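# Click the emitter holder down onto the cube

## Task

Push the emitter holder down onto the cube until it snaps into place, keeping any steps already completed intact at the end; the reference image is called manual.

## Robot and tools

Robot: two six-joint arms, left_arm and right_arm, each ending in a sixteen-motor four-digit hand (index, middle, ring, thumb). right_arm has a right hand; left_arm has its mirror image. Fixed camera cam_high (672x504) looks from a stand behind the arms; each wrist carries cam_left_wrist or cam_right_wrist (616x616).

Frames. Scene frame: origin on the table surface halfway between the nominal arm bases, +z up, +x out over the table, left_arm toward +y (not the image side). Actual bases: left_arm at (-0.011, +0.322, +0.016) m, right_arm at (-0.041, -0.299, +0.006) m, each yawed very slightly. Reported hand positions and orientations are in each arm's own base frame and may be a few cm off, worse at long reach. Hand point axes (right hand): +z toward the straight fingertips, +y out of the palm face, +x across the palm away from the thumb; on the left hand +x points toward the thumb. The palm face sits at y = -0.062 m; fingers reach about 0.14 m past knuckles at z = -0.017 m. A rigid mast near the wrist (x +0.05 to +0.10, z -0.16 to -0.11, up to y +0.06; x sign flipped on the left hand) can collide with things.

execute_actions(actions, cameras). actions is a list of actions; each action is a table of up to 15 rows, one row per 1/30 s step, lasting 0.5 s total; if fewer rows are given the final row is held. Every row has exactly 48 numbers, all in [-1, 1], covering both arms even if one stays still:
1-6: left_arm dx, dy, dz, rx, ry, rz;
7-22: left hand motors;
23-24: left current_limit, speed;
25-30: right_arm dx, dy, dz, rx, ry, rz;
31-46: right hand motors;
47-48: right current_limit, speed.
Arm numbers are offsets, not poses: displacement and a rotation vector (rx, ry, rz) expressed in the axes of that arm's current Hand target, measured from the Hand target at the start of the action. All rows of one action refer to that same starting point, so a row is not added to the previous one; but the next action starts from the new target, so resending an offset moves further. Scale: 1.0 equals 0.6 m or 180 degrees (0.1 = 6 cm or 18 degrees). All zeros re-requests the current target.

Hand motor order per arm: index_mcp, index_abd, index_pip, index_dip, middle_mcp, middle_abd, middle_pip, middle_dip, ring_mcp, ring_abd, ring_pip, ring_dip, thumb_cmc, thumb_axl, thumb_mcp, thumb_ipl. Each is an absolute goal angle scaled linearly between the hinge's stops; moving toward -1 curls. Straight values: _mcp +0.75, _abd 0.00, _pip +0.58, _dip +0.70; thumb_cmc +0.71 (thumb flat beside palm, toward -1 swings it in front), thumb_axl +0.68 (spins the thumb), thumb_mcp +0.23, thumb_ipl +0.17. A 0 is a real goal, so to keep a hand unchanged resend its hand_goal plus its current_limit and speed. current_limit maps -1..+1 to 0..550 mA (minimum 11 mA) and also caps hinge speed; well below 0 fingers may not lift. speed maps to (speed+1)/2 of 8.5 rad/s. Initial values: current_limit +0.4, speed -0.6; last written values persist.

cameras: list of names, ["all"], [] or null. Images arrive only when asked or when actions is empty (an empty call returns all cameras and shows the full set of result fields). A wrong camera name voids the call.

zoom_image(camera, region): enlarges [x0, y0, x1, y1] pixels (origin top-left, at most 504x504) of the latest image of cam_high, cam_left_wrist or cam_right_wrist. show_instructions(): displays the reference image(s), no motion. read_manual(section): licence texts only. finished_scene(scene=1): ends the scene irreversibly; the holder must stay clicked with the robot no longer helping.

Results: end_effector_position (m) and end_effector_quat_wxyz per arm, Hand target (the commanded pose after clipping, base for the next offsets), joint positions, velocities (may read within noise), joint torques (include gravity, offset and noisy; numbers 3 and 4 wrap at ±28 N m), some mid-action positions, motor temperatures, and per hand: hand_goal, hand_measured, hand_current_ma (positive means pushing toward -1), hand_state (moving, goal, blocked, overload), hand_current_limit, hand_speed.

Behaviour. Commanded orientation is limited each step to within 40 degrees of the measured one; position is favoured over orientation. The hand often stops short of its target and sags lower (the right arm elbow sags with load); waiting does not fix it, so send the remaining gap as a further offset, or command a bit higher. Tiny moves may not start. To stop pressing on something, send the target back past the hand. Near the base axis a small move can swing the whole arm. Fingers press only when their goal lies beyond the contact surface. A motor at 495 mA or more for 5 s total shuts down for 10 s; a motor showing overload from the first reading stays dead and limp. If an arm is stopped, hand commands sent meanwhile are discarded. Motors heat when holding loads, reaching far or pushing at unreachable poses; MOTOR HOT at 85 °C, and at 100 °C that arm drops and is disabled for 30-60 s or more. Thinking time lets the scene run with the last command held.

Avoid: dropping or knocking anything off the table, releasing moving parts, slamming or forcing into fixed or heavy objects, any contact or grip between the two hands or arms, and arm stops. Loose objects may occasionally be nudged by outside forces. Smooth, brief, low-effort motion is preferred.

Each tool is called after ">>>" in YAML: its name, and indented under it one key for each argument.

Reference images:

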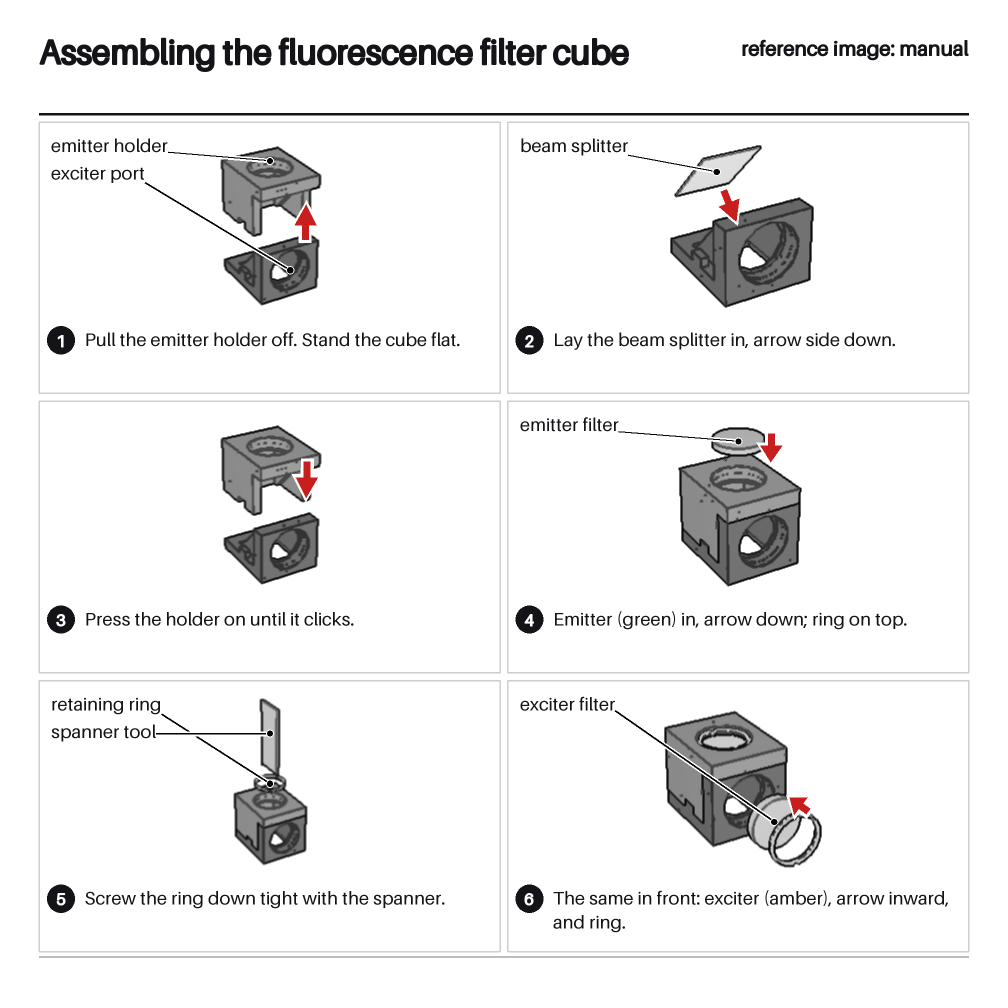

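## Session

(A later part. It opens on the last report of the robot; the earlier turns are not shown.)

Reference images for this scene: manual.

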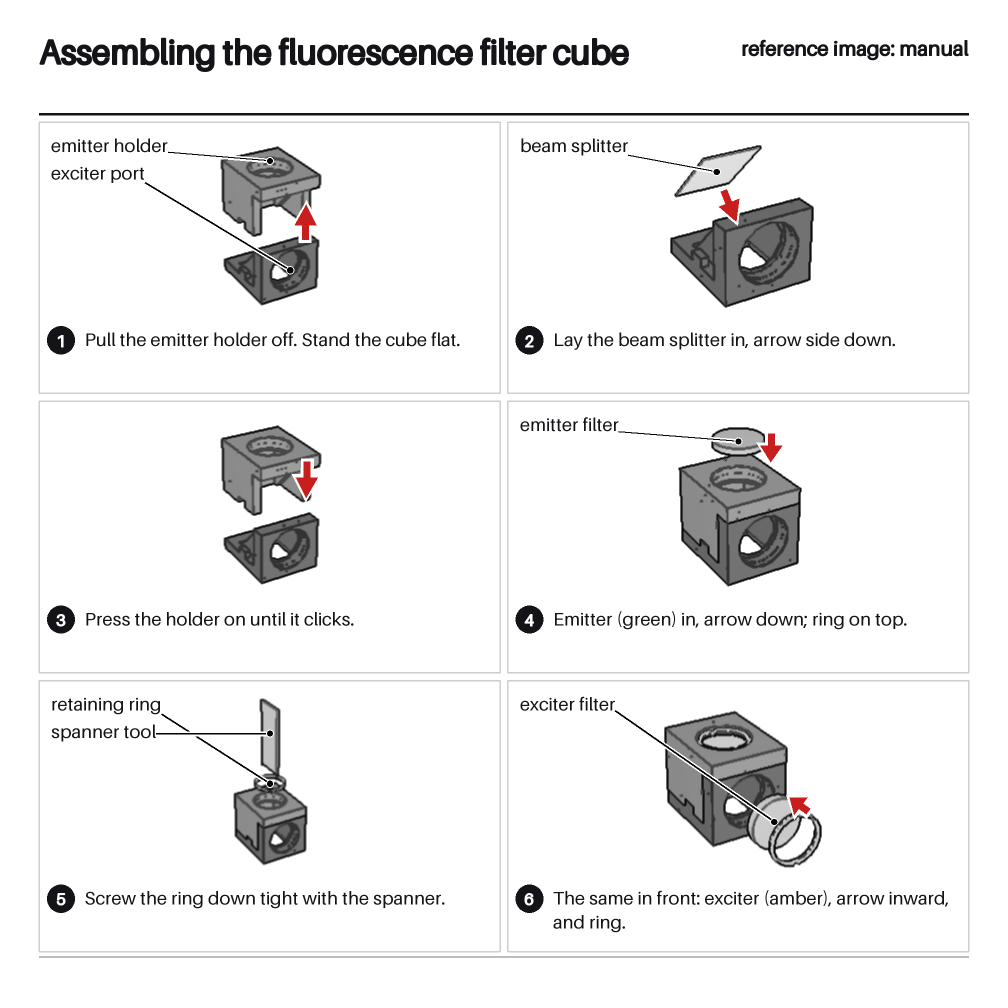

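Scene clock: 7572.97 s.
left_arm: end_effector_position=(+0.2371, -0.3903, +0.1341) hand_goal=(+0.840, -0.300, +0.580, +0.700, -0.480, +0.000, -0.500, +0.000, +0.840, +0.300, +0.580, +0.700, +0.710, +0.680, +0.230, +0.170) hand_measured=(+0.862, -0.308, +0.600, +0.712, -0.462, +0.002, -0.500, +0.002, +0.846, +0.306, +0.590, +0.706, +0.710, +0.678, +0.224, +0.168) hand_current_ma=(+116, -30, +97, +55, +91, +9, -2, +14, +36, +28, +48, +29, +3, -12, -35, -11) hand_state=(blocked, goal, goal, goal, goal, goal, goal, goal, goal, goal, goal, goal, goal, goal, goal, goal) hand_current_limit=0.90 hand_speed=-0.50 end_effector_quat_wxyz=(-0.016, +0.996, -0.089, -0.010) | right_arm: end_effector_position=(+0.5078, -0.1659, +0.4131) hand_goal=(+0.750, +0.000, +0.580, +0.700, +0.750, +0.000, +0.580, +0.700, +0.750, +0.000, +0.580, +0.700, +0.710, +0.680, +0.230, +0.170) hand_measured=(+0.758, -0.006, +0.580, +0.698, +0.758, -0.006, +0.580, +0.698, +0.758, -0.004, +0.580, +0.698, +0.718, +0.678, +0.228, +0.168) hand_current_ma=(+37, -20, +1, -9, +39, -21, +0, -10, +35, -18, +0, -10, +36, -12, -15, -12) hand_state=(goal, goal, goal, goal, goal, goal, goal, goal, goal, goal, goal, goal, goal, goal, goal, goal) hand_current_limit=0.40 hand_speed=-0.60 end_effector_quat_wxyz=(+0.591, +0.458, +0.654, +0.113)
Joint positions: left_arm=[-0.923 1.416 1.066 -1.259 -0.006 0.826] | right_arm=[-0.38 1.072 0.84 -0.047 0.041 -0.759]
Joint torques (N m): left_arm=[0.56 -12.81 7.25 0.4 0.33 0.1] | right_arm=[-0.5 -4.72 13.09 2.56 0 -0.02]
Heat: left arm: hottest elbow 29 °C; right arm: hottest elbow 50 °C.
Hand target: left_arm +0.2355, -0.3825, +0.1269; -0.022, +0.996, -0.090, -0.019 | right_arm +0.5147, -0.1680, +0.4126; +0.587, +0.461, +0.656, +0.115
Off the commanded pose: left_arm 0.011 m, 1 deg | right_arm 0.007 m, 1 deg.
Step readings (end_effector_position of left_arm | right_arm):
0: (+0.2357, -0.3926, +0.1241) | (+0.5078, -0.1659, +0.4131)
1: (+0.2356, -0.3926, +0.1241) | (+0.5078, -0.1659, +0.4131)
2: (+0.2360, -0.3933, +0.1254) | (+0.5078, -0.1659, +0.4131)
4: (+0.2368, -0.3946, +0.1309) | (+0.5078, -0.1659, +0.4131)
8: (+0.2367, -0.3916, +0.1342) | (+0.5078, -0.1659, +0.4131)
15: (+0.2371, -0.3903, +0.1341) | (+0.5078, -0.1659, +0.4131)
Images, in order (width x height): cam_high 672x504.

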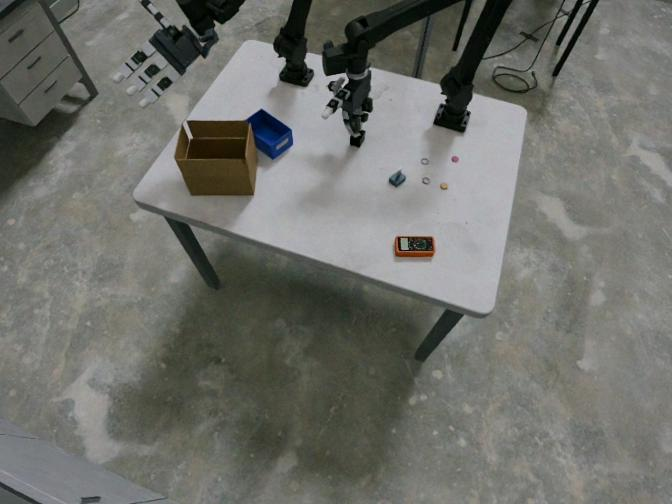

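>>> execute_actions:
  actions:
    - [[0.001,0.001,-0.02,0,0,0,0.84,-0.3,0.58,0.7,-0.48,0,-0.5,0,0.84,0.3,0.58,0.7,0.71,0.68,0.23,0.17,0.7,-0.5,0,0,0,0,0,0,0.75,0,0.58,0.7,0.75,0,0.58,0.7,0.75,0,0.58,0.7,0.71,0.68,0.23,0.17,0.4,-0.6],[0.003,0.003,-0.05,0,0,0,0.84,-0.3,0.58,0.7,-0.48,0,-0.5,0,0.84,0.3,0.58,0.7,0.71,0.68,0.23,0.17,0.7,-0.5,0,0,0,0,0,0,0.75,0,0.58,0.7,0.75,0,0.58,0.7,0.75,0,0.58,0.7,0.71,0.68,0.23,0.17,0.4,-0.6],[0.006,0.006,-0.08,0,0,0,0.84,-0.3,0.58,0.7,-0.48,0,-0.5,0,0.84,0.3,0.58,0.7,0.71,0.68,0.23,0.17,0.7,-0.5,0,0,0,0,0,0,0.75,0,0.58,0.7,0.75,0,0.58,0.7,0.75,0,0.58,0.7,0.71,0.68,0.23,0.17,0.4,-0.6],[0.006,0.006,-0.12,0,0,0,0.84,-0.3,0.58,0.7,-0.48,0,-0.5,0,0.84,0.3,0.58,0.7,0.71,0.68,0.23,0.17,0.7,-0.5,0,0,0,0,0,0,0.75,0,0.58,0.7,0.75,0,0.58,0.7,0.75,0,0.58,0.7,0.71,0.68,0.23,0.17,0.4,-0.6]]
  cameras: ["cam_high", "cam_left_wrist"]

>>> zoom_image:
  camera: "cam_high"
  region: [344, 124, 370, 150]

>>> zoom_image:
  camera: "cam_left_wrist"
  region: [300, 200, 370, 270]

Scene clock: 7592.57 s.
left_arm: end_effector_position=(+0.2327, -0.3852, +0.1848) hand_goal=(+0.840, -0.300, +0.580, +0.700, -0.480, +0.000, -0.500, +0.000, +0.840, +0.300, +0.580, +0.700, +0.710, +0.680, +0.230, +0.170) hand_measured=(+0.840, -0.302, +0.582, +0.702, -0.462, +0.002, -0.500, +0.002, +0.838, +0.302, +0.582, +0.702, +0.710, +0.678, +0.224, +0.168) hand_current_ma=(-3, -5, +10, +12, +91, +9, -2, +14, -6, +5, +11, +12, +3, -12, -35, -11) hand_state=(goal, goal, goal, goal, goal, goal, goal, goal, goal, goal, goal, goal, goal, goal, goal, goal) hand_current_limit=0.70 hand_speed=-0.50 end_effector_quat_wxyz=(-0.032, +0.995, -0.089, -0.027) | right_arm: end_effector_position=(+0.5078, -0.1659, +0.4131) hand_goal=(+0.750, +0.000, +0.580, +0.700, +0.750, +0.000, +0.580, +0.700, +0.750, +0.000, +0.580, +0.700, +0.710, +0.680, +0.230, +0.170) hand_measured=(+0.758, -0.006, +0.580, +0.698, +0.758, -0.006, +0.580, +0.698, +0.758, -0.004, +0.580, +0.698, +0.718, +0.678, +0.228, +0.168) hand_current_ma=(+37, -20, +1, -9, +39, -21, +0, -10, +35, -18, +0, -10, +36, -12, -15, -12) hand_state=(goal, goal, goal, goal, goal, goal, goal, goal, goal, goal, goal, goal, goal, goal, goal, goal) hand_current_limit=0.40 hand_speed=-0.60 end_effector_quat_wxyz=(+0.591, +0.458, +0.654, +0.113)
Joint positions: left_arm=[-0.923 1.389 1.185 -1.45 -0.003 0.826] | right_arm=[-0.38 1.072 0.84 -0.047 0.041 -0.759]
Joint torques (N m): left_arm=[0.38 -12.51 11.81 0.24 0.22 0.04] | right_arm=[-0.56 -4.66 13.12 2.56 0 -0.02]
Heat: left arm: hottest elbow 29 °C; right arm: hottest elbow 50 °C.
Hand target: left_arm +0.2408, -0.3901, +0.1986; -0.022, +0.996, -0.090, -0.019 | right_arm +0.5147, -0.1680, +0.4126; +0.587, +0.461, +0.656, +0.115
Off the commanded pose: left_arm 0.017 m, 1 deg | right_arm 0.007 m, 1 deg.
Step readings (end_effector_position of left_arm | right_arm):
0: (+0.2370, -0.3903, +0.1341) | (+0.5078, -0.1659, +0.4131)
1: (+0.2364, -0.3895, +0.1340) | (+0.5078, -0.1659, +0.4131)
2: (+0.2350, -0.3878, +0.1343) | (+0.5078, -0.1659, +0.4131)
4: (+0.2293, -0.3807, +0.1389) | (+0.5078, -0.1659, +0.4131)
8: (+0.2291, -0.3805, +0.1659) | (+0.5078, -0.1659, +0.4131)
15: (+0.2330, -0.3856, +0.1849) | (+0.5078, -0.1659, +0.4131)
Images, in order (width x height): cam_high 672x504, cam_left_wrist 616x616.

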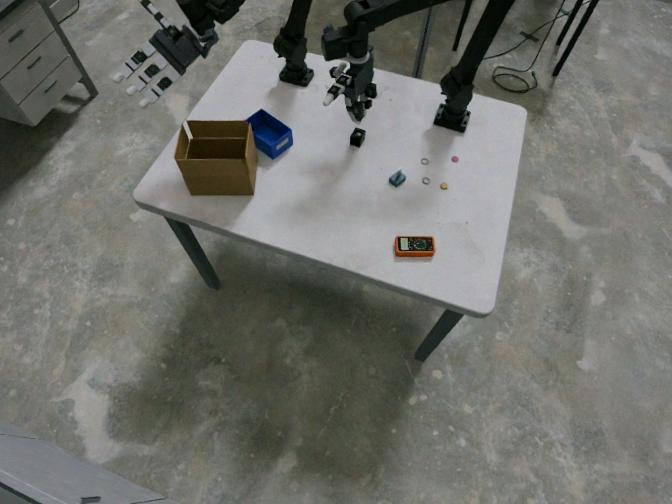

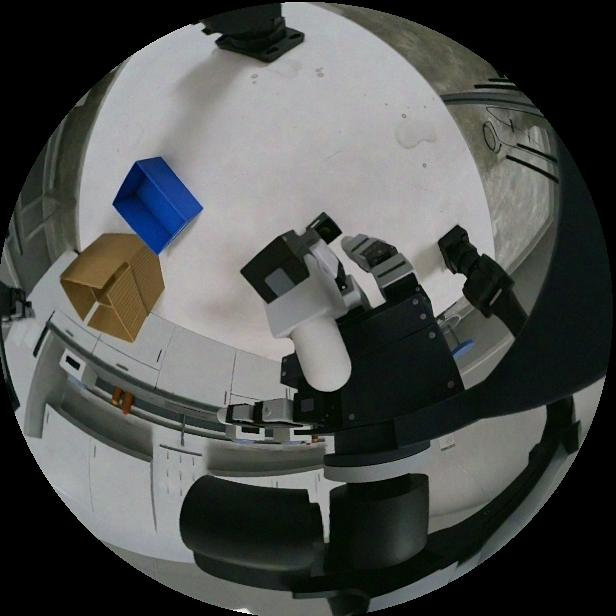

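Scaled by 19.385 from the camera's 672x504 image, which has a finer 960x720 frame.

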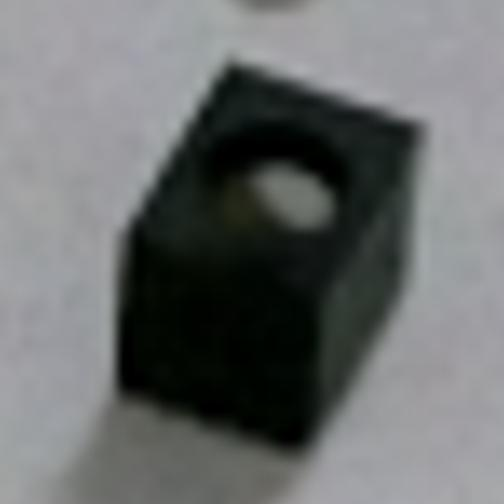

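Scaled by 7.200 from the camera's 616x616 image, which has a finer 880x880 frame.

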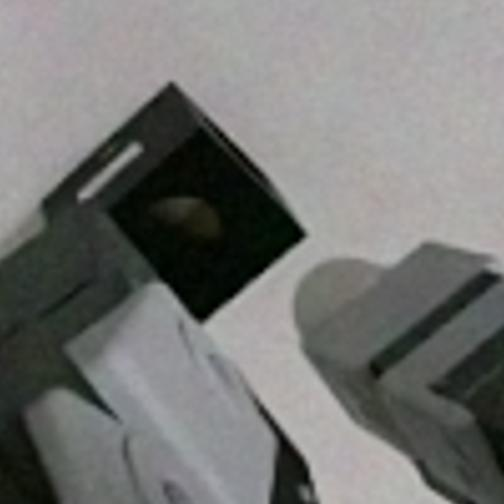

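>>> execute_actions:
  actions:
    - [[0.001,-0.007,0.005,0,0,0,0.5,-0.3,0.58,0.7,-0.48,0,-0.5,0,0.84,0.3,0.58,0.7,0.71,0.68,0.23,0.17,0.9,-0.5,0,0,0,0,0,0,0.75,0,0.58,0.7,0.75,0,0.58,0.7,0.75,0,0.58,0.7,0.71,0.68,0.23,0.17,0.4,-0.6],[0.002,-0.0133,0.02,0,0,0,0.2,-0.3,0.58,0.7,-0.48,0,-0.5,0,0.84,0.3,0.58,0.7,0.71,0.68,0.23,0.17,0.9,-0.5,0,0,0,0,0,0,0.75,0,0.58,0.7,0.75,0,0.58,0.7,0.75,0,0.58,0.7,0.71,0.68,0.23,0.17,0.4,-0.6],[0.002,-0.0133,0.05,0,0,0,0.2,-0.3,0.58,0.7,-0.48,0,-0.5,0,0.84,0.3,0.58,0.7,0.71,0.68,0.23,0.17,0.9,-0.5,0,0,0,0,0,0,0.75,0,0.58,0.7,0.75,0,0.58,0.7,0.75,0,0.58,0.7,0.71,0.68,0.23,0.17,0.4,-0.6],[0.002,-0.0133,0.08,0,0,0,0.2,-0.3,0.58,0.7,-0.48,0,-0.5,0,0.84,0.3,0.58,0.7,0.71,0.68,0.23,0.17,0.9,-0.5,0,0,0,0,0,0,0.75,0,0.58,0.7,0.75,0,0.58,0.7,0.75,0,0.58,0.7,0.71,0.68,0.23,0.17,0.4,-0.6],[0.002,-0.0133,0.1,0,0,0,0.2,-0.3,0.58,0.7,-0.48,0,-0.5,0,0.84,0.3,0.58,0.7,0.71,0.68,0.23,0.17,0.9,-0.5,0,0,0,0,0,0,0.75,0,0.58,0.7,0.75,0,0.58,0.7,0.75,0,0.58,0.7,0.71,0.68,0.23,0.17,0.4,-0.6]]
  cameras: ["cam_high", "cam_left_wrist"]

>>> zoom_image:
  camera: "cam_high"
  region: [344, 116, 370, 150]

>>> zoom_image:
  camera: "cam_left_wrist"
  region: [300, 200, 370, 270]

Scene clock: 7663.50 s.
left_arm: end_effector_position=(+0.2348, -0.3793, +0.1408) hand_goal=(+0.200, -0.300, +0.580, +0.700, -0.480, +0.000, -0.500, +0.000, +0.840, +0.300, +0.580, +0.700, +0.710, +0.680, +0.230, +0.170) hand_measured=(+0.212, -0.300, +0.582, +0.702, -0.464, +0.002, -0.500, +0.002, +0.838, +0.302, +0.582, +0.702, +0.710, +0.678, +0.224, +0.168) hand_current_ma=(+59, -2, +10, +12, +79, +9, -2, +14, -10, +4, +9, +12, +3, -12, -35, -11) hand_state=(goal, goal, goal, goal, goal, goal, goal, goal, goal, goal, goal, goal, goal, goal, goal, goal) hand_current_limit=0.90 hand_speed=-0.50 end_effector_quat_wxyz=(-0.024, +0.995, -0.090, -0.020) | right_arm: end_effector_position=(+0.5078, -0.1659, +0.4131) hand_goal=(+0.750, +0.000, +0.580, +0.700, +0.750, +0.000, +0.580, +0.700, +0.750, +0.000, +0.580, +0.700, +0.710, +0.680, +0.230, +0.170) hand_measured=(+0.758, -0.006, +0.580, +0.698, +0.758, -0.006, +0.580, +0.698, +0.758, -0.004, +0.580, +0.698, +0.718, +0.678, +0.228, +0.168) hand_current_ma=(+37, -20, +1, -9, +39, -21, +0, -10, +35, -18, +0, -10, +36, -12, -15, -12) hand_state=(goal, goal, goal, goal, goal, goal, goal, goal, goal, goal, goal, goal, goal, goal, goal, goal) hand_current_limit=0.40 hand_speed=-0.60 end_effector_quat_wxyz=(+0.591, +0.458, +0.654, +0.113)
Joint positions: left_arm=[-0.908 1.398 1.071 -1.306 -0.003 0.843] | right_arm=[-0.38 1.072 0.84 -0.047 0.041 -0.759]
Joint torques (N m): left_arm=[0.62 -11.4 9.11 0.91 0.21 0.04] | right_arm=[-0.56 -4.66 13.12 2.56 -0.01 -0.02]
Heat: left arm: hottest elbow 34 °C; right arm: hottest elbow 50 °C.
Hand target: left_arm +0.2414, -0.3797, +0.1390; -0.022, +0.996, -0.090, -0.019 | right_arm +0.5147, -0.1680, +0.4126; +0.587, +0.461, +0.656, +0.115
Off the commanded pose: left_arm 0.007 m, 0 deg | right_arm 0.007 m, 1 deg.
Step readings (end_effector_position of left_arm | right_arm):
0: (+0.2327, -0.3852, +0.1848) | (+0.5078, -0.1659, +0.4131)
1: (+0.2327, -0.3851, +0.1848) | (+0.5078, -0.1659, +0.4131)
2: (+0.2338, -0.3848, +0.1849) | (+0.5078, -0.1659, +0.4131)
4: (+0.2368, -0.3867, +0.1805) | (+0.5078, -0.1659, +0.4131)
8: (+0.2358, -0.3808, +0.1505) | (+0.5078, -0.1659, +0.4131)
15: (+0.2348, -0.3792, +0.1408) | (+0.5078, -0.1659, +0.4131)
Images, in order (width x height): cam_high 672x504, cam_left_wrist 616x616.

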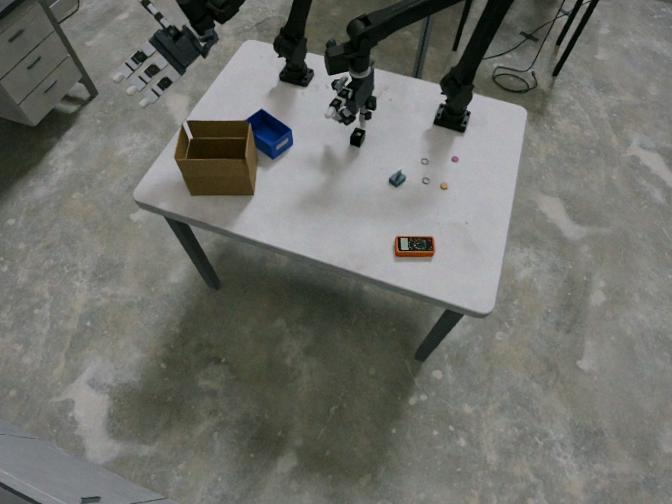

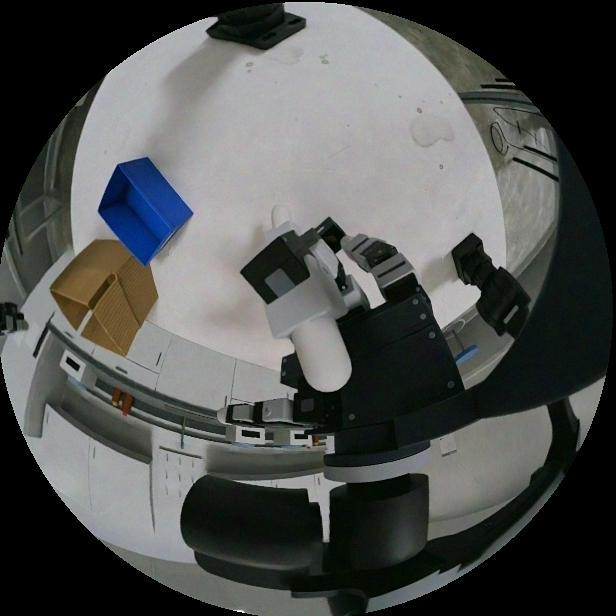

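Scaled by 14.824 from the camera's 672x504 image, which has a finer 960x720 frame.

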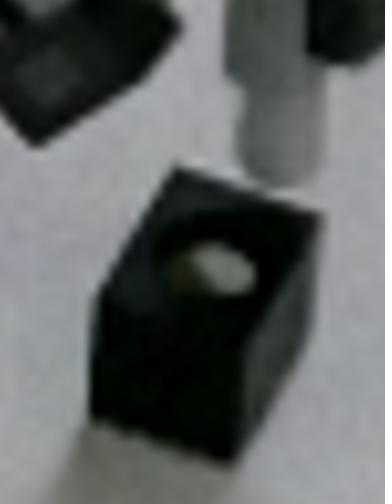

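Scaled by 7.200 from the camera's 616x616 image, which has a finer 880x880 frame.

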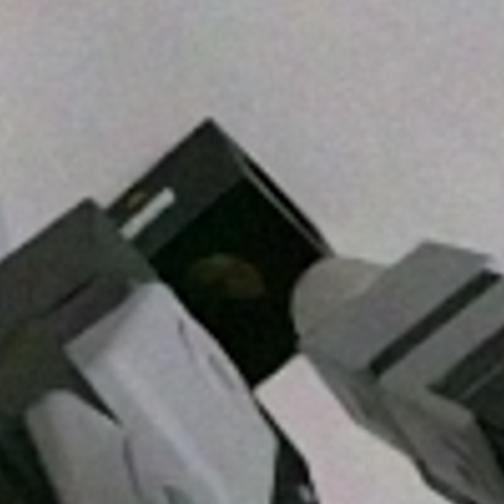

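>>> execute_actions:
  actions:
    - [[0.004,0.001,-0.008,0,0,0,0.2,-0.3,0.58,0.7,-0.48,0,-0.5,0,0.84,0.3,0.58,0.7,0.71,0.68,0.23,0.17,0.9,-0.5,0,0,0,0,0,0,0.75,0,0.58,0.7,0.75,0,0.58,0.7,0.75,0,0.58,0.7,0.71,0.68,0.23,0.17,0.4,-0.6],[0.01,0.004,-0.008,0,0,0,0.2,-0.3,0.58,0.7,-0.48,0,-0.5,0,0.84,0.3,0.58,0.7,0.71,0.68,0.23,0.17,0.9,-0.5,0,0,0,0,0,0,0.75,0,0.58,0.7,0.75,0,0.58,0.7,0.75,0,0.58,0.7,0.71,0.68,0.23,0.17,0.4,-0.6],[0.0177,0.0062,-0.008,0,0,0,0.2,-0.3,0.58,0.7,-0.48,0,-0.5,0,0.84,0.3,0.58,0.7,0.71,0.68,0.23,0.17,0.9,-0.5,0,0,0,0,0,0,0.75,0,0.58,0.7,0.75,0,0.58,0.7,0.75,0,0.58,0.7,0.71,0.68,0.23,0.17,0.4,-0.6]]
    - [[0,0,0.01,0,0,0,0.2,-0.3,0.58,0.7,-0.48,0,-0.5,0,0.84,0.3,0.58,0.7,0.71,0.68,0.23,0.17,0.9,-0.5,0,0,0,0,0,0,0.75,0,0.58,0.7,0.75,0,0.58,0.7,0.75,0,0.58,0.7,0.71,0.68,0.23,0.17,0.4,-0.6],[0,0,0.02,0,0,0,0.2,-0.3,0.58,0.7,-0.48,0,-0.5,0,0.84,0.3,0.58,0.7,0.71,0.68,0.23,0.17,0.9,-0.5,0,0,0,0,0,0,0.75,0,0.58,0.7,0.75,0,0.58,0.7,0.75,0,0.58,0.7,0.71,0.68,0.23,0.17,0.4,-0.6]]
  cameras: ["cam_high"]

>>> zoom_image:
  camera: "cam_high"
  region: [344, 124, 370, 150]

Scene clock: 7711.80 s.
left_arm: end_effector_position=(+0.2412, -0.3810, +0.1337) hand_goal=(+0.200, -0.300, +0.580, +0.700, -0.480, +0.000, -0.500, +0.000, +0.840, +0.300, +0.580, +0.700, +0.710, +0.680, +0.230, +0.170) hand_measured=(+0.212, -0.300, +0.582, +0.702, -0.464, +0.002, -0.500, +0.002, +0.838, +0.302, +0.582, +0.702, +0.710, +0.678, +0.224, +0.168) hand_current_ma=(+59, -2, +10, +12, +79, +9, -2, +14, -10, +4, +9, +12, +3, -12, -35, -11) hand_state=(goal, goal, goal, goal, goal, goal, goal, goal, goal, goal, goal, goal, goal, goal, goal, goal) hand_current_limit=0.90 hand_speed=-0.50 end_effector_quat_wxyz=(-0.023, +0.995, -0.090, -0.020) | right_arm: end_effector_position=(+0.5078, -0.1659, +0.4131) hand_goal=(+0.750, +0.000, +0.580, +0.700, +0.750, +0.000, +0.580, +0.700, +0.750, +0.000, +0.580, +0.700, +0.710, +0.680, +0.230, +0.170) hand_measured=(+0.758, -0.006, +0.580, +0.698, +0.758, -0.006, +0.580, +0.698, +0.758, -0.004, +0.580, +0.698, +0.718, +0.678, +0.228, +0.168) hand_current_ma=(+37, -20, +1, -9, +39, -21, +0, -10, +35, -18, +0, -10, +36, -12, -15, -12) hand_state=(goal, goal, goal, goal, goal, goal, goal, goal, goal, goal, goal, goal, goal, goal, goal, goal) hand_current_limit=0.40 hand_speed=-0.60 end_effector_quat_wxyz=(+0.591, +0.458, +0.654, +0.113)
Joint positions: left_arm=[-0.897 1.418 1.071 -1.285 -0.003 0.854] | right_arm=[-0.38 1.072 0.84 -0.047 0.041 -0.759]
Joint torques (N m): left_arm=[0.62 -10.81 10.19 0.94 0.16 0.04] | right_arm=[-0.5 -4.66 13.12 2.59 0 -0.02]
Heat: left arm: hottest elbow 33 °C; right arm: hottest elbow 50 °C.
Hand target: left_arm +0.2509, -0.3850, +0.1312; -0.022, +0.996, -0.090, -0.019 | right_arm +0.5147, -0.1680, +0.4126; +0.587, +0.461, +0.656, +0.115
Off the commanded pose: left_arm 0.011 m, 0 deg | right_arm 0.007 m, 1 deg.
Step readings (end_effector_position of left_arm | right_arm):
0: (+0.2348, -0.3793, +0.1408) | (+0.5078, -0.1659, +0.4131)
1: (+0.2348, -0.3793, +0.1408) | (+0.5078, -0.1659, +0.4131)
2: (+0.2351, -0.3790, +0.1408) | (+0.5078, -0.1659, +0.4131)
4: (+0.2357, -0.3785, +0.1401) | (+0.5078, -0.1659, +0.4131)
8: (+0.2379, -0.3770, +0.1376) | (+0.5078, -0.1659, +0.4131)
15: (+0.2380, -0.3769, +0.1365) | (+0.5078, -0.1659, +0.4131)
16: (+0.2381, -0.3770, +0.1365) | (+0.5078, -0.1659, +0.4131)
17: (+0.2385, -0.3775, +0.1365) | (+0.5078, -0.1659, +0.4131)
19: (+0.2401, -0.3796, +0.1361) | (+0.5078, -0.1659, +0.4131)
23: (+0.2411, -0.3809, +0.1342) | (+0.5078, -0.1659, +0.4131)
30: (+0.2412, -0.3810, +0.1337) | (+0.5078, -0.1659, +0.4131)
Images, in order (width x height): cam_high 672x504.

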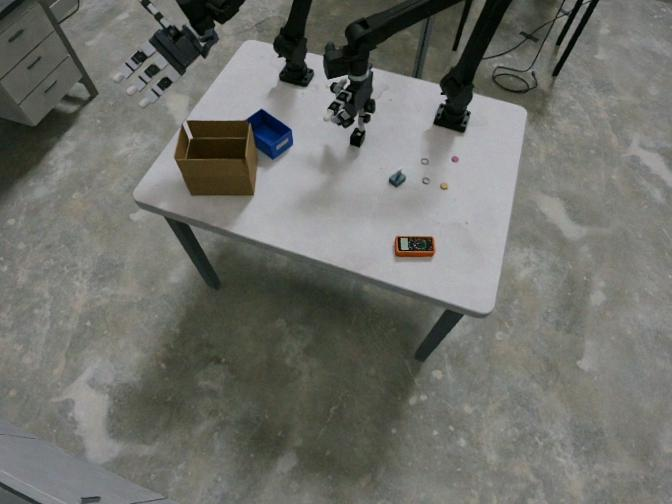

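Scaled by 19.385 from the camera's 672x504 image, which has a finer 960x720 frame.

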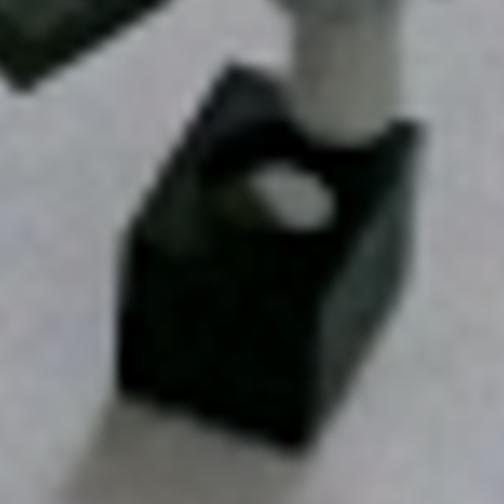

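>>> execute_actions:
  actions:
    - [[0,0,0.015,0,0,0,0.2,-0.3,0.58,0.7,-0.48,0,-0.5,0,0.84,0.3,0.58,0.7,0.71,0.68,0.23,0.17,0.9,-0.5,0,0,0,0,0,0,0.75,0,0.58,0.7,0.75,0,0.58,0.7,0.75,0,0.58,0.7,0.71,0.68,0.23,0.17,0.4,-0.6],[0,0,0.03,0,0,0,0.2,-0.3,0.58,0.7,-0.48,0,-0.5,0,0.84,0.3,0.58,0.7,0.71,0.68,0.23,0.17,0.9,-0.5,0,0,0,0,0,0,0.75,0,0.58,0.7,0.75,0,0.58,0.7,0.75,0,0.58,0.7,0.71,0.68,0.23,0.17,0.4,-0.6],[0,0,0.045,0.0,0,0,0.2,-0.3,0.58,0.7,-0.48,0,-0.5,0,0.84,0.3,0.58,0.7,0.71,0.68,0.23,0.17,0.9,-0.5,0,0,0,0,0,0,0.75,0,0.58,0.7,0.75,0,0.58,0.7,0.75,0,0.58,0.7,0.71,0.68,0.23,0.17,0.4,-0.6]]
  cameras: ["cam_high"]

>>> zoom_image:
  camera: "cam_high"
  region: [344, 124, 370, 150]

Scene clock: 7733.17 s.
left_arm: end_effector_position=(+0.2456, -0.3865, +0.1155) hand_goal=(+0.200, -0.300, +0.580, +0.700, -0.480, +0.000, -0.500, +0.000, +0.840, +0.300, +0.580, +0.700, +0.710, +0.680, +0.230, +0.170) hand_measured=(+0.210, -0.300, +0.582, +0.702, -0.464, +0.002, -0.500, +0.002, +0.842, +0.308, +0.582, +0.702, +0.710, +0.678, +0.224, +0.168) hand_current_ma=(+56, -2, +10, +12, +79, +9, -2, +14, +7, +37, +10, +7, +3, -12, -35, -11) hand_state=(goal, goal, goal, goal, goal, goal, goal, goal, goal, goal, goal, goal, goal, goal, goal, goal) hand_current_limit=0.90 hand_speed=-0.50 end_effector_quat_wxyz=(-0.016, +0.996, -0.090, -0.013) | right_arm: end_effector_position=(+0.5078, -0.1659, +0.4131) hand_goal=(+0.750, +0.000, +0.580, +0.700, +0.750, +0.000, +0.580, +0.700, +0.750, +0.000, +0.580, +0.700, +0.710, +0.680, +0.230, +0.170) hand_measured=(+0.758, -0.006, +0.580, +0.698, +0.758, -0.006, +0.580, +0.698, +0.758, -0.004, +0.580, +0.698, +0.718, +0.678, +0.228, +0.168) hand_current_ma=(+37, -20, +1, -9, +39, -21, +0, -10, +35, -18, +0, -10, +36, -12, -15, -12) hand_state=(goal, goal, goal, goal, goal, goal, goal, goal, goal, goal, goal, goal, goal, goal, goal, goal) hand_current_limit=0.40 hand_speed=-0.60 end_effector_quat_wxyz=(+0.591, +0.458, +0.654, +0.113)
Joint positions: left_arm=[-0.897 1.443 1.043 -1.212 -0.003 0.855] | right_arm=[-0.38 1.072 0.84 -0.047 0.041 -0.759]
Joint torques (N m): left_arm=[0.5 -11.34 8.01 1.05 0.2 0.04] | right_arm=[-0.5 -4.72 13.12 2.56 -0.01 -0.02]
Heat: left arm: hottest elbow 34 °C; right arm: hottest elbow 50 °C.
Hand target: left_arm +0.2498, -0.3836, +0.1041; -0.022, +0.996, -0.090, -0.019 | right_arm +0.5147, -0.1680, +0.4126; +0.587, +0.461, +0.656, +0.115
Off the commanded pose: left_arm 0.012 m, 1 deg | right_arm 0.007 m, 1 deg.
Step readings (end_effector_position of left_arm | right_arm):
0: (+0.2412, -0.3810, +0.1337) | (+0.5078, -0.1659, +0.4131)
1: (+0.2416, -0.3815, +0.1337) | (+0.5078, -0.1659, +0.4131)
2: (+0.2426, -0.3828, +0.1335) | (+0.5078, -0.1659, +0.4131)
4: (+0.2459, -0.3867, +0.1323) | (+0.5078, -0.1659, +0.4131)
8: (+0.2464, -0.3873, +0.1217) | (+0.5078, -0.1659, +0.4131)
15: (+0.2457, -0.3865, +0.1155) | (+0.5078, -0.1659, +0.4131)
Images, in order (width x height): cam_high 672x504.

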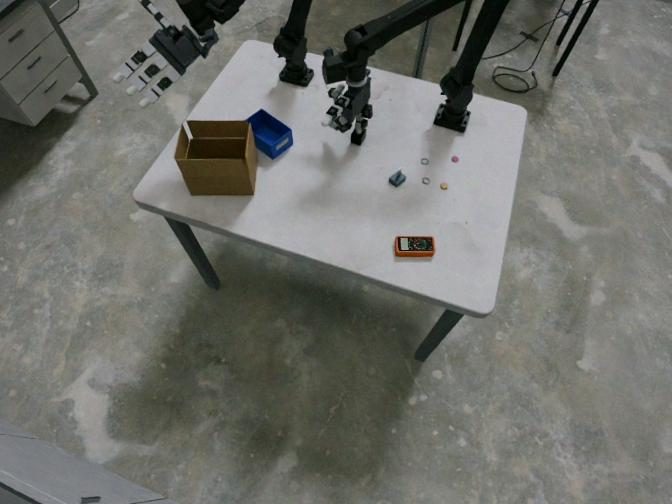

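Scaled by 19.385 from the camera's 672x504 image, which has a finer 960x720 frame.

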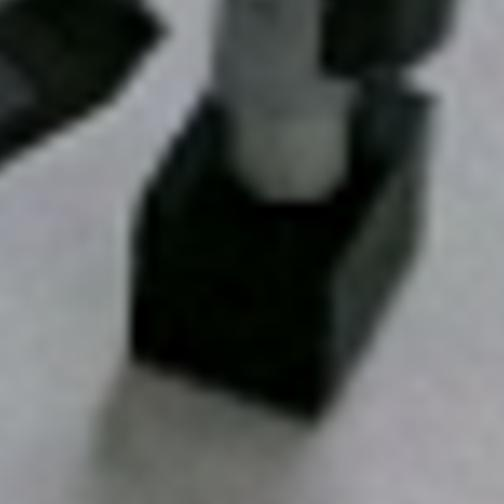

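>>> execute_actions:
  actions:
    - [[0.003,0.003,-0.01,0,0,0,0.2,-0.3,0.58,0.7,-0.48,0,-0.5,0,0.84,0.3,0.58,0.7,0.71,0.68,0.23,0.17,0.6,-0.5,0,0,0,0,0,0,0.75,0,0.58,0.7,0.75,0,0.58,0.7,0.75,0,0.58,0.7,0.71,0.68,0.23,0.17,0.4,-0.6],[0.006,0.007,-0.02,0,0,0,0.2,-0.3,0.58,0.7,-0.48,0,-0.5,0,0.84,0.3,0.58,0.7,0.71,0.68,0.23,0.17,0.6,-0.5,0,0,0,0,0,0,0.75,0,0.58,0.7,0.75,0,0.58,0.7,0.75,0,0.58,0.7,0.71,0.68,0.23,0.17,0.4,-0.6],[0.008,0.01,-0.03,0,0,0,0.2,-0.3,0.58,0.7,-0.48,0,-0.5,0,0.84,0.3,0.58,0.7,0.71,0.68,0.23,0.17,0.6,-0.5,0,0,0,0,0,0,0.75,0,0.58,0.7,0.75,0,0.58,0.7,0.75,0,0.58,0.7,0.71,0.68,0.23,0.17,0.4,-0.6]]
  cameras: ["cam_high"]

>>> zoom_image:
  camera: "cam_high"
  region: [344, 120, 374, 150]

Scene clock: 7761.10 s.
left_arm: end_effector_position=(+0.2419, -0.3818, +0.1149) hand_goal=(+0.200, -0.300, +0.580, +0.700, -0.480, +0.000, -0.500, +0.000, +0.840, +0.300, +0.580, +0.700, +0.710, +0.680, +0.230, +0.170) hand_measured=(+0.210, -0.300, +0.582, +0.702, -0.464, +0.002, -0.500, +0.002, +0.836, +0.304, +0.580, +0.700, +0.710, +0.678, +0.224, +0.168) hand_current_ma=(+56, -2, +10, +12, +79, +9, -2, +14, -16, +14, -2, +3, +3, -12, -35, -11) hand_state=(goal, goal, goal, goal, goal, goal, goal, goal, goal, goal, goal, goal, goal, goal, goal, goal) hand_current_limit=0.60 hand_speed=-0.50 end_effector_quat_wxyz=(-0.026, +0.995, -0.090, -0.022) | right_arm: end_effector_position=(+0.5078, -0.1659, +0.4131) hand_goal=(+0.750, +0.000, +0.580, +0.700, +0.750, +0.000, +0.580, +0.700, +0.750, +0.000, +0.580, +0.700, +0.710, +0.680, +0.230, +0.170) hand_measured=(+0.758, -0.006, +0.580, +0.698, +0.758, -0.006, +0.580, +0.698, +0.758, -0.004, +0.580, +0.698, +0.718, +0.678, +0.228, +0.168) hand_current_ma=(+37, -20, +1, -9, +39, -21, +0, -10, +35, -18, +0, -10, +36, -12, -15, -12) hand_state=(goal, goal, goal, goal, goal, goal, goal, goal, goal, goal, goal, goal, goal, goal, goal, goal) hand_current_limit=0.40 hand_speed=-0.60 end_effector_quat_wxyz=(+0.591, +0.458, +0.654, +0.113)
Joint positions: left_arm=[-0.897 1.443 1.046 -1.241 -0.003 0.855] | right_arm=[-0.38 1.072 0.84 -0.047 0.041 -0.759]
Joint torques (N m): left_arm=[0.09 -10.93 12.38 0.28 0.22 0] | right_arm=[-0.5 -4.72 13.11 2.58 0 -0.02]
Heat: left arm: hottest elbow 33 °C; right arm: hottest elbow 50 °C.
Hand target: left_arm +0.2541, -0.3912, +0.1217; -0.022, +0.996, -0.090, -0.019 | right_arm +0.5147, -0.1680, +0.4126; +0.587, +0.461, +0.656, +0.115
Off the commanded pose: left_arm 0.017 m, 1 deg | right_arm 0.007 m, 1 deg.
Step readings (end_effector_position of left_arm | right_arm):
0: (+0.2456, -0.3865, +0.1155) | (+0.5078, -0.1659, +0.4131)
1: (+0.2456, -0.3865, +0.1155) | (+0.5078, -0.1659, +0.4131)
2: (+0.2454, -0.3862, +0.1154) | (+0.5078, -0.1659, +0.4131)
4: (+0.2440, -0.3845, +0.1156) | (+0.5078, -0.1659, +0.4131)
8: (+0.2420, -0.3820, +0.1150) | (+0.5078, -0.1659, +0.4131)
15: (+0.2419, -0.3818, +0.1149) | (+0.5078, -0.1659, +0.4131)
Images, in order (width x height): cam_high 672x504.

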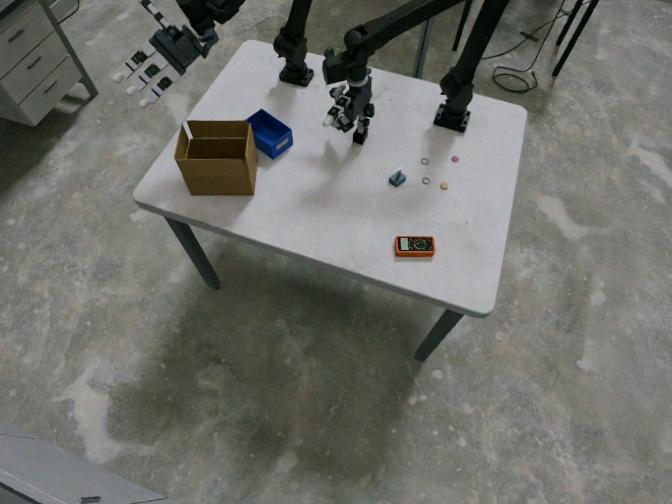

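Scaled by 16.800 from the camera's 672x504 image, which has a finer 960x720 frame.

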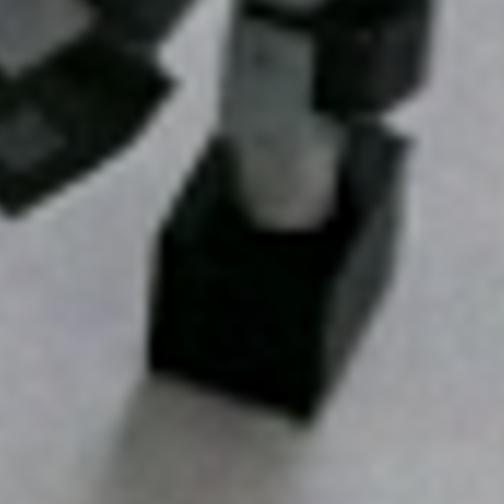

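>>> execute_actions:
  actions:
    - [[0.001,0.001,-0.01,0,0,0,0.2,-0.3,0.58,0.7,-0.48,0,-0.5,0,0.84,0.3,0.58,0.7,0.71,0.68,0.23,0.17,0.6,-0.5,0,0,0,0,0,0,0.75,0,0.58,0.7,0.75,0,0.58,0.7,0.75,0,0.58,0.7,0.71,0.68,0.23,0.17,0.4,-0.6],[0.002,0.002,-0.02,0,0,0,0.2,-0.3,0.58,0.7,-0.48,0,-0.5,0,0.84,0.3,0.58,0.7,0.71,0.68,0.23,0.17,0.6,-0.5,0,0,0,0,0,0,0.75,0,0.58,0.7,0.75,0,0.58,0.7,0.75,0,0.58,0.7,0.71,0.68,0.23,0.17,0.4,-0.6],[0.003,0.003,-0.03,0,0,0,0.2,-0.3,0.58,0.7,-0.48,0,-0.5,0,0.84,0.3,0.58,0.7,0.71,0.68,0.23,0.17,0.6,-0.5,0,0,0,0,0,0,0.75,0,0.58,0.7,0.75,0,0.58,0.7,0.75,0,0.58,0.7,0.71,0.68,0.23,0.17,0.4,-0.6]]
  cameras: ["cam_high"]

>>> zoom_image:
  camera: "cam_high"
  region: [344, 120, 374, 150]

Scene clock: 7775.13 s.
left_arm: end_effector_position=(+0.2455, -0.3864, +0.1314) hand_goal=(+0.200, -0.300, +0.580, +0.700, -0.480, +0.000, -0.500, +0.000, +0.840, +0.300, +0.580, +0.700, +0.710, +0.680, +0.230, +0.170) hand_measured=(+0.210, -0.300, +0.582, +0.702, -0.464, +0.002, -0.500, +0.002, +0.836, +0.302, +0.580, +0.700, +0.710, +0.678, +0.224, +0.168) hand_current_ma=(+56, -2, +10, +12, +79, +9, -2, +14, -21, +8, -4, +3, +3, -12, -35, -11) hand_state=(goal, goal, goal, goal, goal, goal, goal, goal, goal, goal, goal, goal, goal, goal, goal, goal) hand_current_limit=0.60 hand_speed=-0.50 end_effector_quat_wxyz=(-0.027, +0.995, -0.090, -0.023) | right_arm: end_effector_position=(+0.5078, -0.1659, +0.4131) hand_goal=(+0.750, +0.000, +0.580, +0.700, +0.750, +0.000, +0.580, +0.700, +0.750, +0.000, +0.580, +0.700, +0.710, +0.680, +0.230, +0.170) hand_measured=(+0.758, -0.006, +0.580, +0.698, +0.758, -0.006, +0.580, +0.698, +0.758, -0.004, +0.580, +0.698, +0.718, +0.678, +0.228, +0.168) hand_current_ma=(+37, -20, +1, -9, +39, -21, +0, -10, +35, -18, +0, -10, +36, -12, -15, -12) hand_state=(goal, goal, goal, goal, goal, goal, goal, goal, goal, goal, goal, goal, goal, goal, goal, goal) hand_current_limit=0.40 hand_speed=-0.60 end_effector_quat_wxyz=(+0.591, +0.458, +0.654, +0.113)
Joint positions: left_arm=[-0.897 1.444 1.094 -1.292 -0.003 0.855] | right_arm=[-0.38 1.072 0.84 -0.047 0.041 -0.759]
Joint torques (N m): left_arm=[0.03 -12.16 12.04 0.28 0.21 -0.01] | right_arm=[-0.5 -4.72 13.11 2.59 0 -0.02]
Heat: left arm: hottest elbow 36 °C; right arm: hottest elbow 50 °C.
Hand target: left_arm +0.2562, -0.3942, +0.1395; -0.022, +0.996, -0.090, -0.019 | right_arm +0.5147, -0.1680, +0.4126; +0.587, +0.461, +0.656, +0.115
Off the commanded pose: left_arm 0.016 m, 1 deg | right_arm 0.007 m, 1 deg.
Step readings (end_effector_position of left_arm | right_arm):
0: (+0.2419, -0.3818, +0.1149) | (+0.5078, -0.1659, +0.4131)
1: (+0.2419, -0.3819, +0.1154) | (+0.5078, -0.1659, +0.4131)
2: (+0.2416, -0.3814, +0.1163) | (+0.5078, -0.1659, +0.4131)
4: (+0.2415, -0.3813, +0.1209) | (+0.5078, -0.1659, +0.4131)
8: (+0.2453, -0.3861, +0.1303) | (+0.5078, -0.1659, +0.4131)
15: (+0.2456, -0.3864, +0.1314) | (+0.5078, -0.1659, +0.4131)
Images, in order (width x height): cam_high 672x504.

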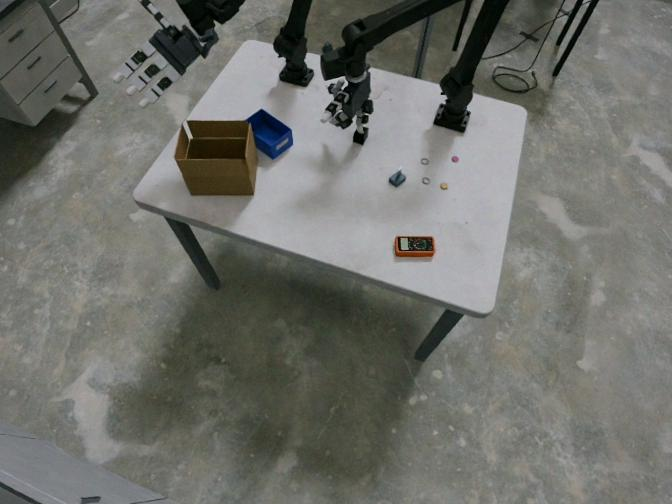

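Scaled by 16.800 from the camera's 672x504 image, which has a finer 960x720 frame.

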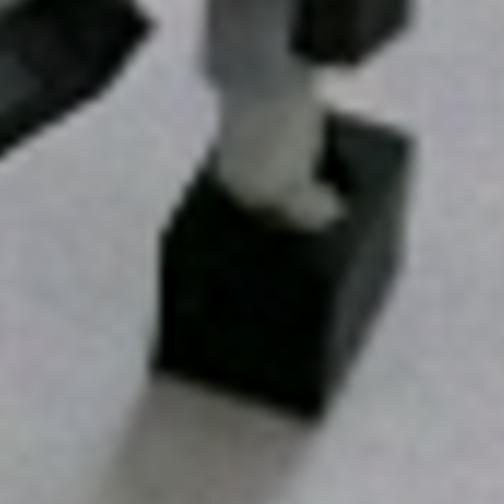

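>>> execute_actions:
  actions:
    - [[0.0,0.0,-0.02,0,0,0,0.2,-0.3,0.58,0.7,-0.48,0,-0.5,0,0.84,0.3,0.58,0.7,0.71,0.68,0.23,0.17,0.6,-0.5,0,0,0,0,0,0,0.75,0,0.58,0.7,0.75,0,0.58,0.7,0.75,0,0.58,0.7,0.71,0.68,0.23,0.17,0.4,-0.6],[0,0,-0.05,0,0,0,0.2,-0.3,0.58,0.7,-0.48,0,-0.5,0,0.84,0.3,0.58,0.7,0.71,0.68,0.23,0.17,0.6,-0.5,0,0,0,0,0,0,0.75,0,0.58,0.7,0.75,0,0.58,0.7,0.75,0,0.58,0.7,0.71,0.68,0.23,0.17,0.4,-0.6],[0.0,0.0,-0.08,0,0,0,0.2,-0.3,0.58,0.7,-0.48,0,-0.5,0,0.84,0.3,0.58,0.7,0.71,0.68,0.23,0.17,0.6,-0.5,0,0,0,0,0,0,0.75,0,0.58,0.7,0.75,0,0.58,0.7,0.75,0,0.58,0.7,0.71,0.68,0.23,0.17,0.4,-0.6]]
  cameras: ["cam_high"]

>>> zoom_image:
  camera: "cam_high"
  region: [346, 122, 372, 148]

Scene clock: 7793.10 s.
left_arm: end_effector_position=(+0.2495, -0.3913, +0.1719) hand_goal=(+0.200, -0.300, +0.580, +0.700, -0.480, +0.000, -0.500, +0.000, +0.840, +0.300, +0.580, +0.700, +0.710, +0.680, +0.230, +0.170) hand_measured=(+0.210, -0.300, +0.582, +0.702, -0.464, +0.002, -0.500, +0.002, +0.836, +0.302, +0.580, +0.700, +0.710, +0.678, +0.224, +0.168) hand_current_ma=(+54, -1, +10, +12, +79, +9, -2, +14, -20, +5, -4, +3, +3, -12, -35, -11) hand_state=(goal, goal, goal, goal, goal, goal, goal, goal, goal, goal, goal, goal, goal, goal, goal, goal) hand_current_limit=0.60 hand_speed=-0.50 end_effector_quat_wxyz=(-0.033, +0.995, -0.090, -0.029) | right_arm: end_effector_position=(+0.5078, -0.1659, +0.4131) hand_goal=(+0.750, +0.000, +0.580, +0.700, +0.750, +0.000, +0.580, +0.700, +0.750, +0.000, +0.580, +0.700, +0.710, +0.680, +0.230, +0.170) hand_measured=(+0.758, -0.006, +0.580, +0.698, +0.758, -0.006, +0.580, +0.698, +0.758, -0.004, +0.580, +0.698, +0.718, +0.678, +0.228, +0.168) hand_current_ma=(+37, -20, +1, -9, +39, -21, +0, -10, +35, -18, +0, -10, +36, -12, -15, -12) hand_state=(goal, goal, goal, goal, goal, goal, goal, goal, goal, goal, goal, goal, goal, goal, goal, goal) hand_current_limit=0.40 hand_speed=-0.60 end_effector_quat_wxyz=(+0.591, +0.458, +0.654, +0.113)
Joint positions: left_arm=[-0.897 1.439 1.201 -1.421 -0.003 0.855] | right_arm=[-0.38 1.072 0.84 -0.047 0.041 -0.759]
Joint torques (N m): left_arm=[-0.03 -14.04 11.82 0.23 0.19 -0.01] | right_arm=[-0.56 -4.72 13.12 2.58 0 -0.02]
Heat: left arm: hottest elbow 35 °C; right arm: hottest elbow 50 °C.
Hand target: left_arm +0.2578, -0.3964, +0.1873; -0.022, +0.996, -0.090, -0.019 | right_arm +0.5147, -0.1680, +0.4126; +0.587, +0.461, +0.656, +0.115
Off the commanded pose: left_arm 0.018 m, 2 deg | right_arm 0.007 m, 1 deg.
Step readings (end_effector_position of left_arm | right_arm):
0: (+0.2455, -0.3864, +0.1314) | (+0.5078, -0.1659, +0.4131)
1: (+0.2452, -0.3859, +0.1318) | (+0.5078, -0.1659, +0.4131)
2: (+0.2442, -0.3847, +0.1335) | (+0.5078, -0.1659, +0.4131)
4: (+0.2420, -0.3819, +0.1433) | (+0.5078, -0.1659, +0.4131)
8: (+0.2485, -0.3901, +0.1668) | (+0.5078, -0.1659, +0.4131)
15: (+0.2496, -0.3914, +0.1719) | (+0.5078, -0.1659, +0.4131)
Images, in order (width x height): cam_high 672x504.

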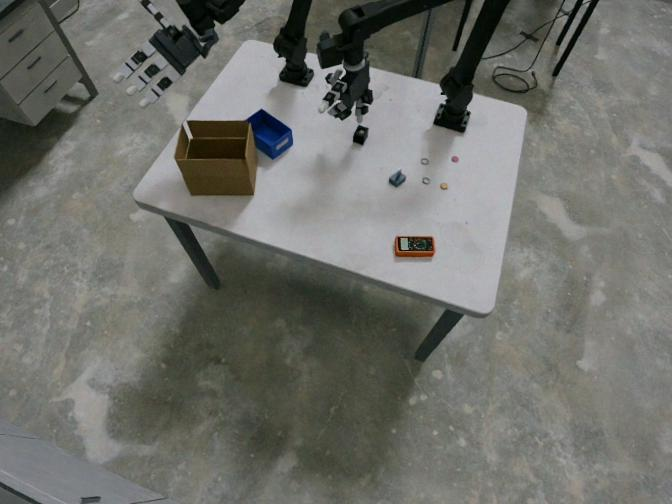

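Scaled by 19.385 from the camera's 672x504 image, which has a finer 960x720 frame.

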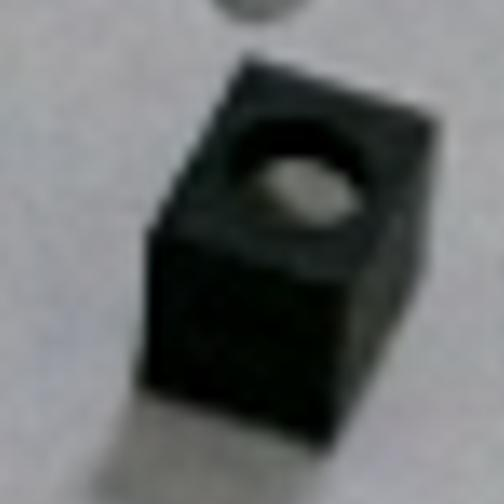

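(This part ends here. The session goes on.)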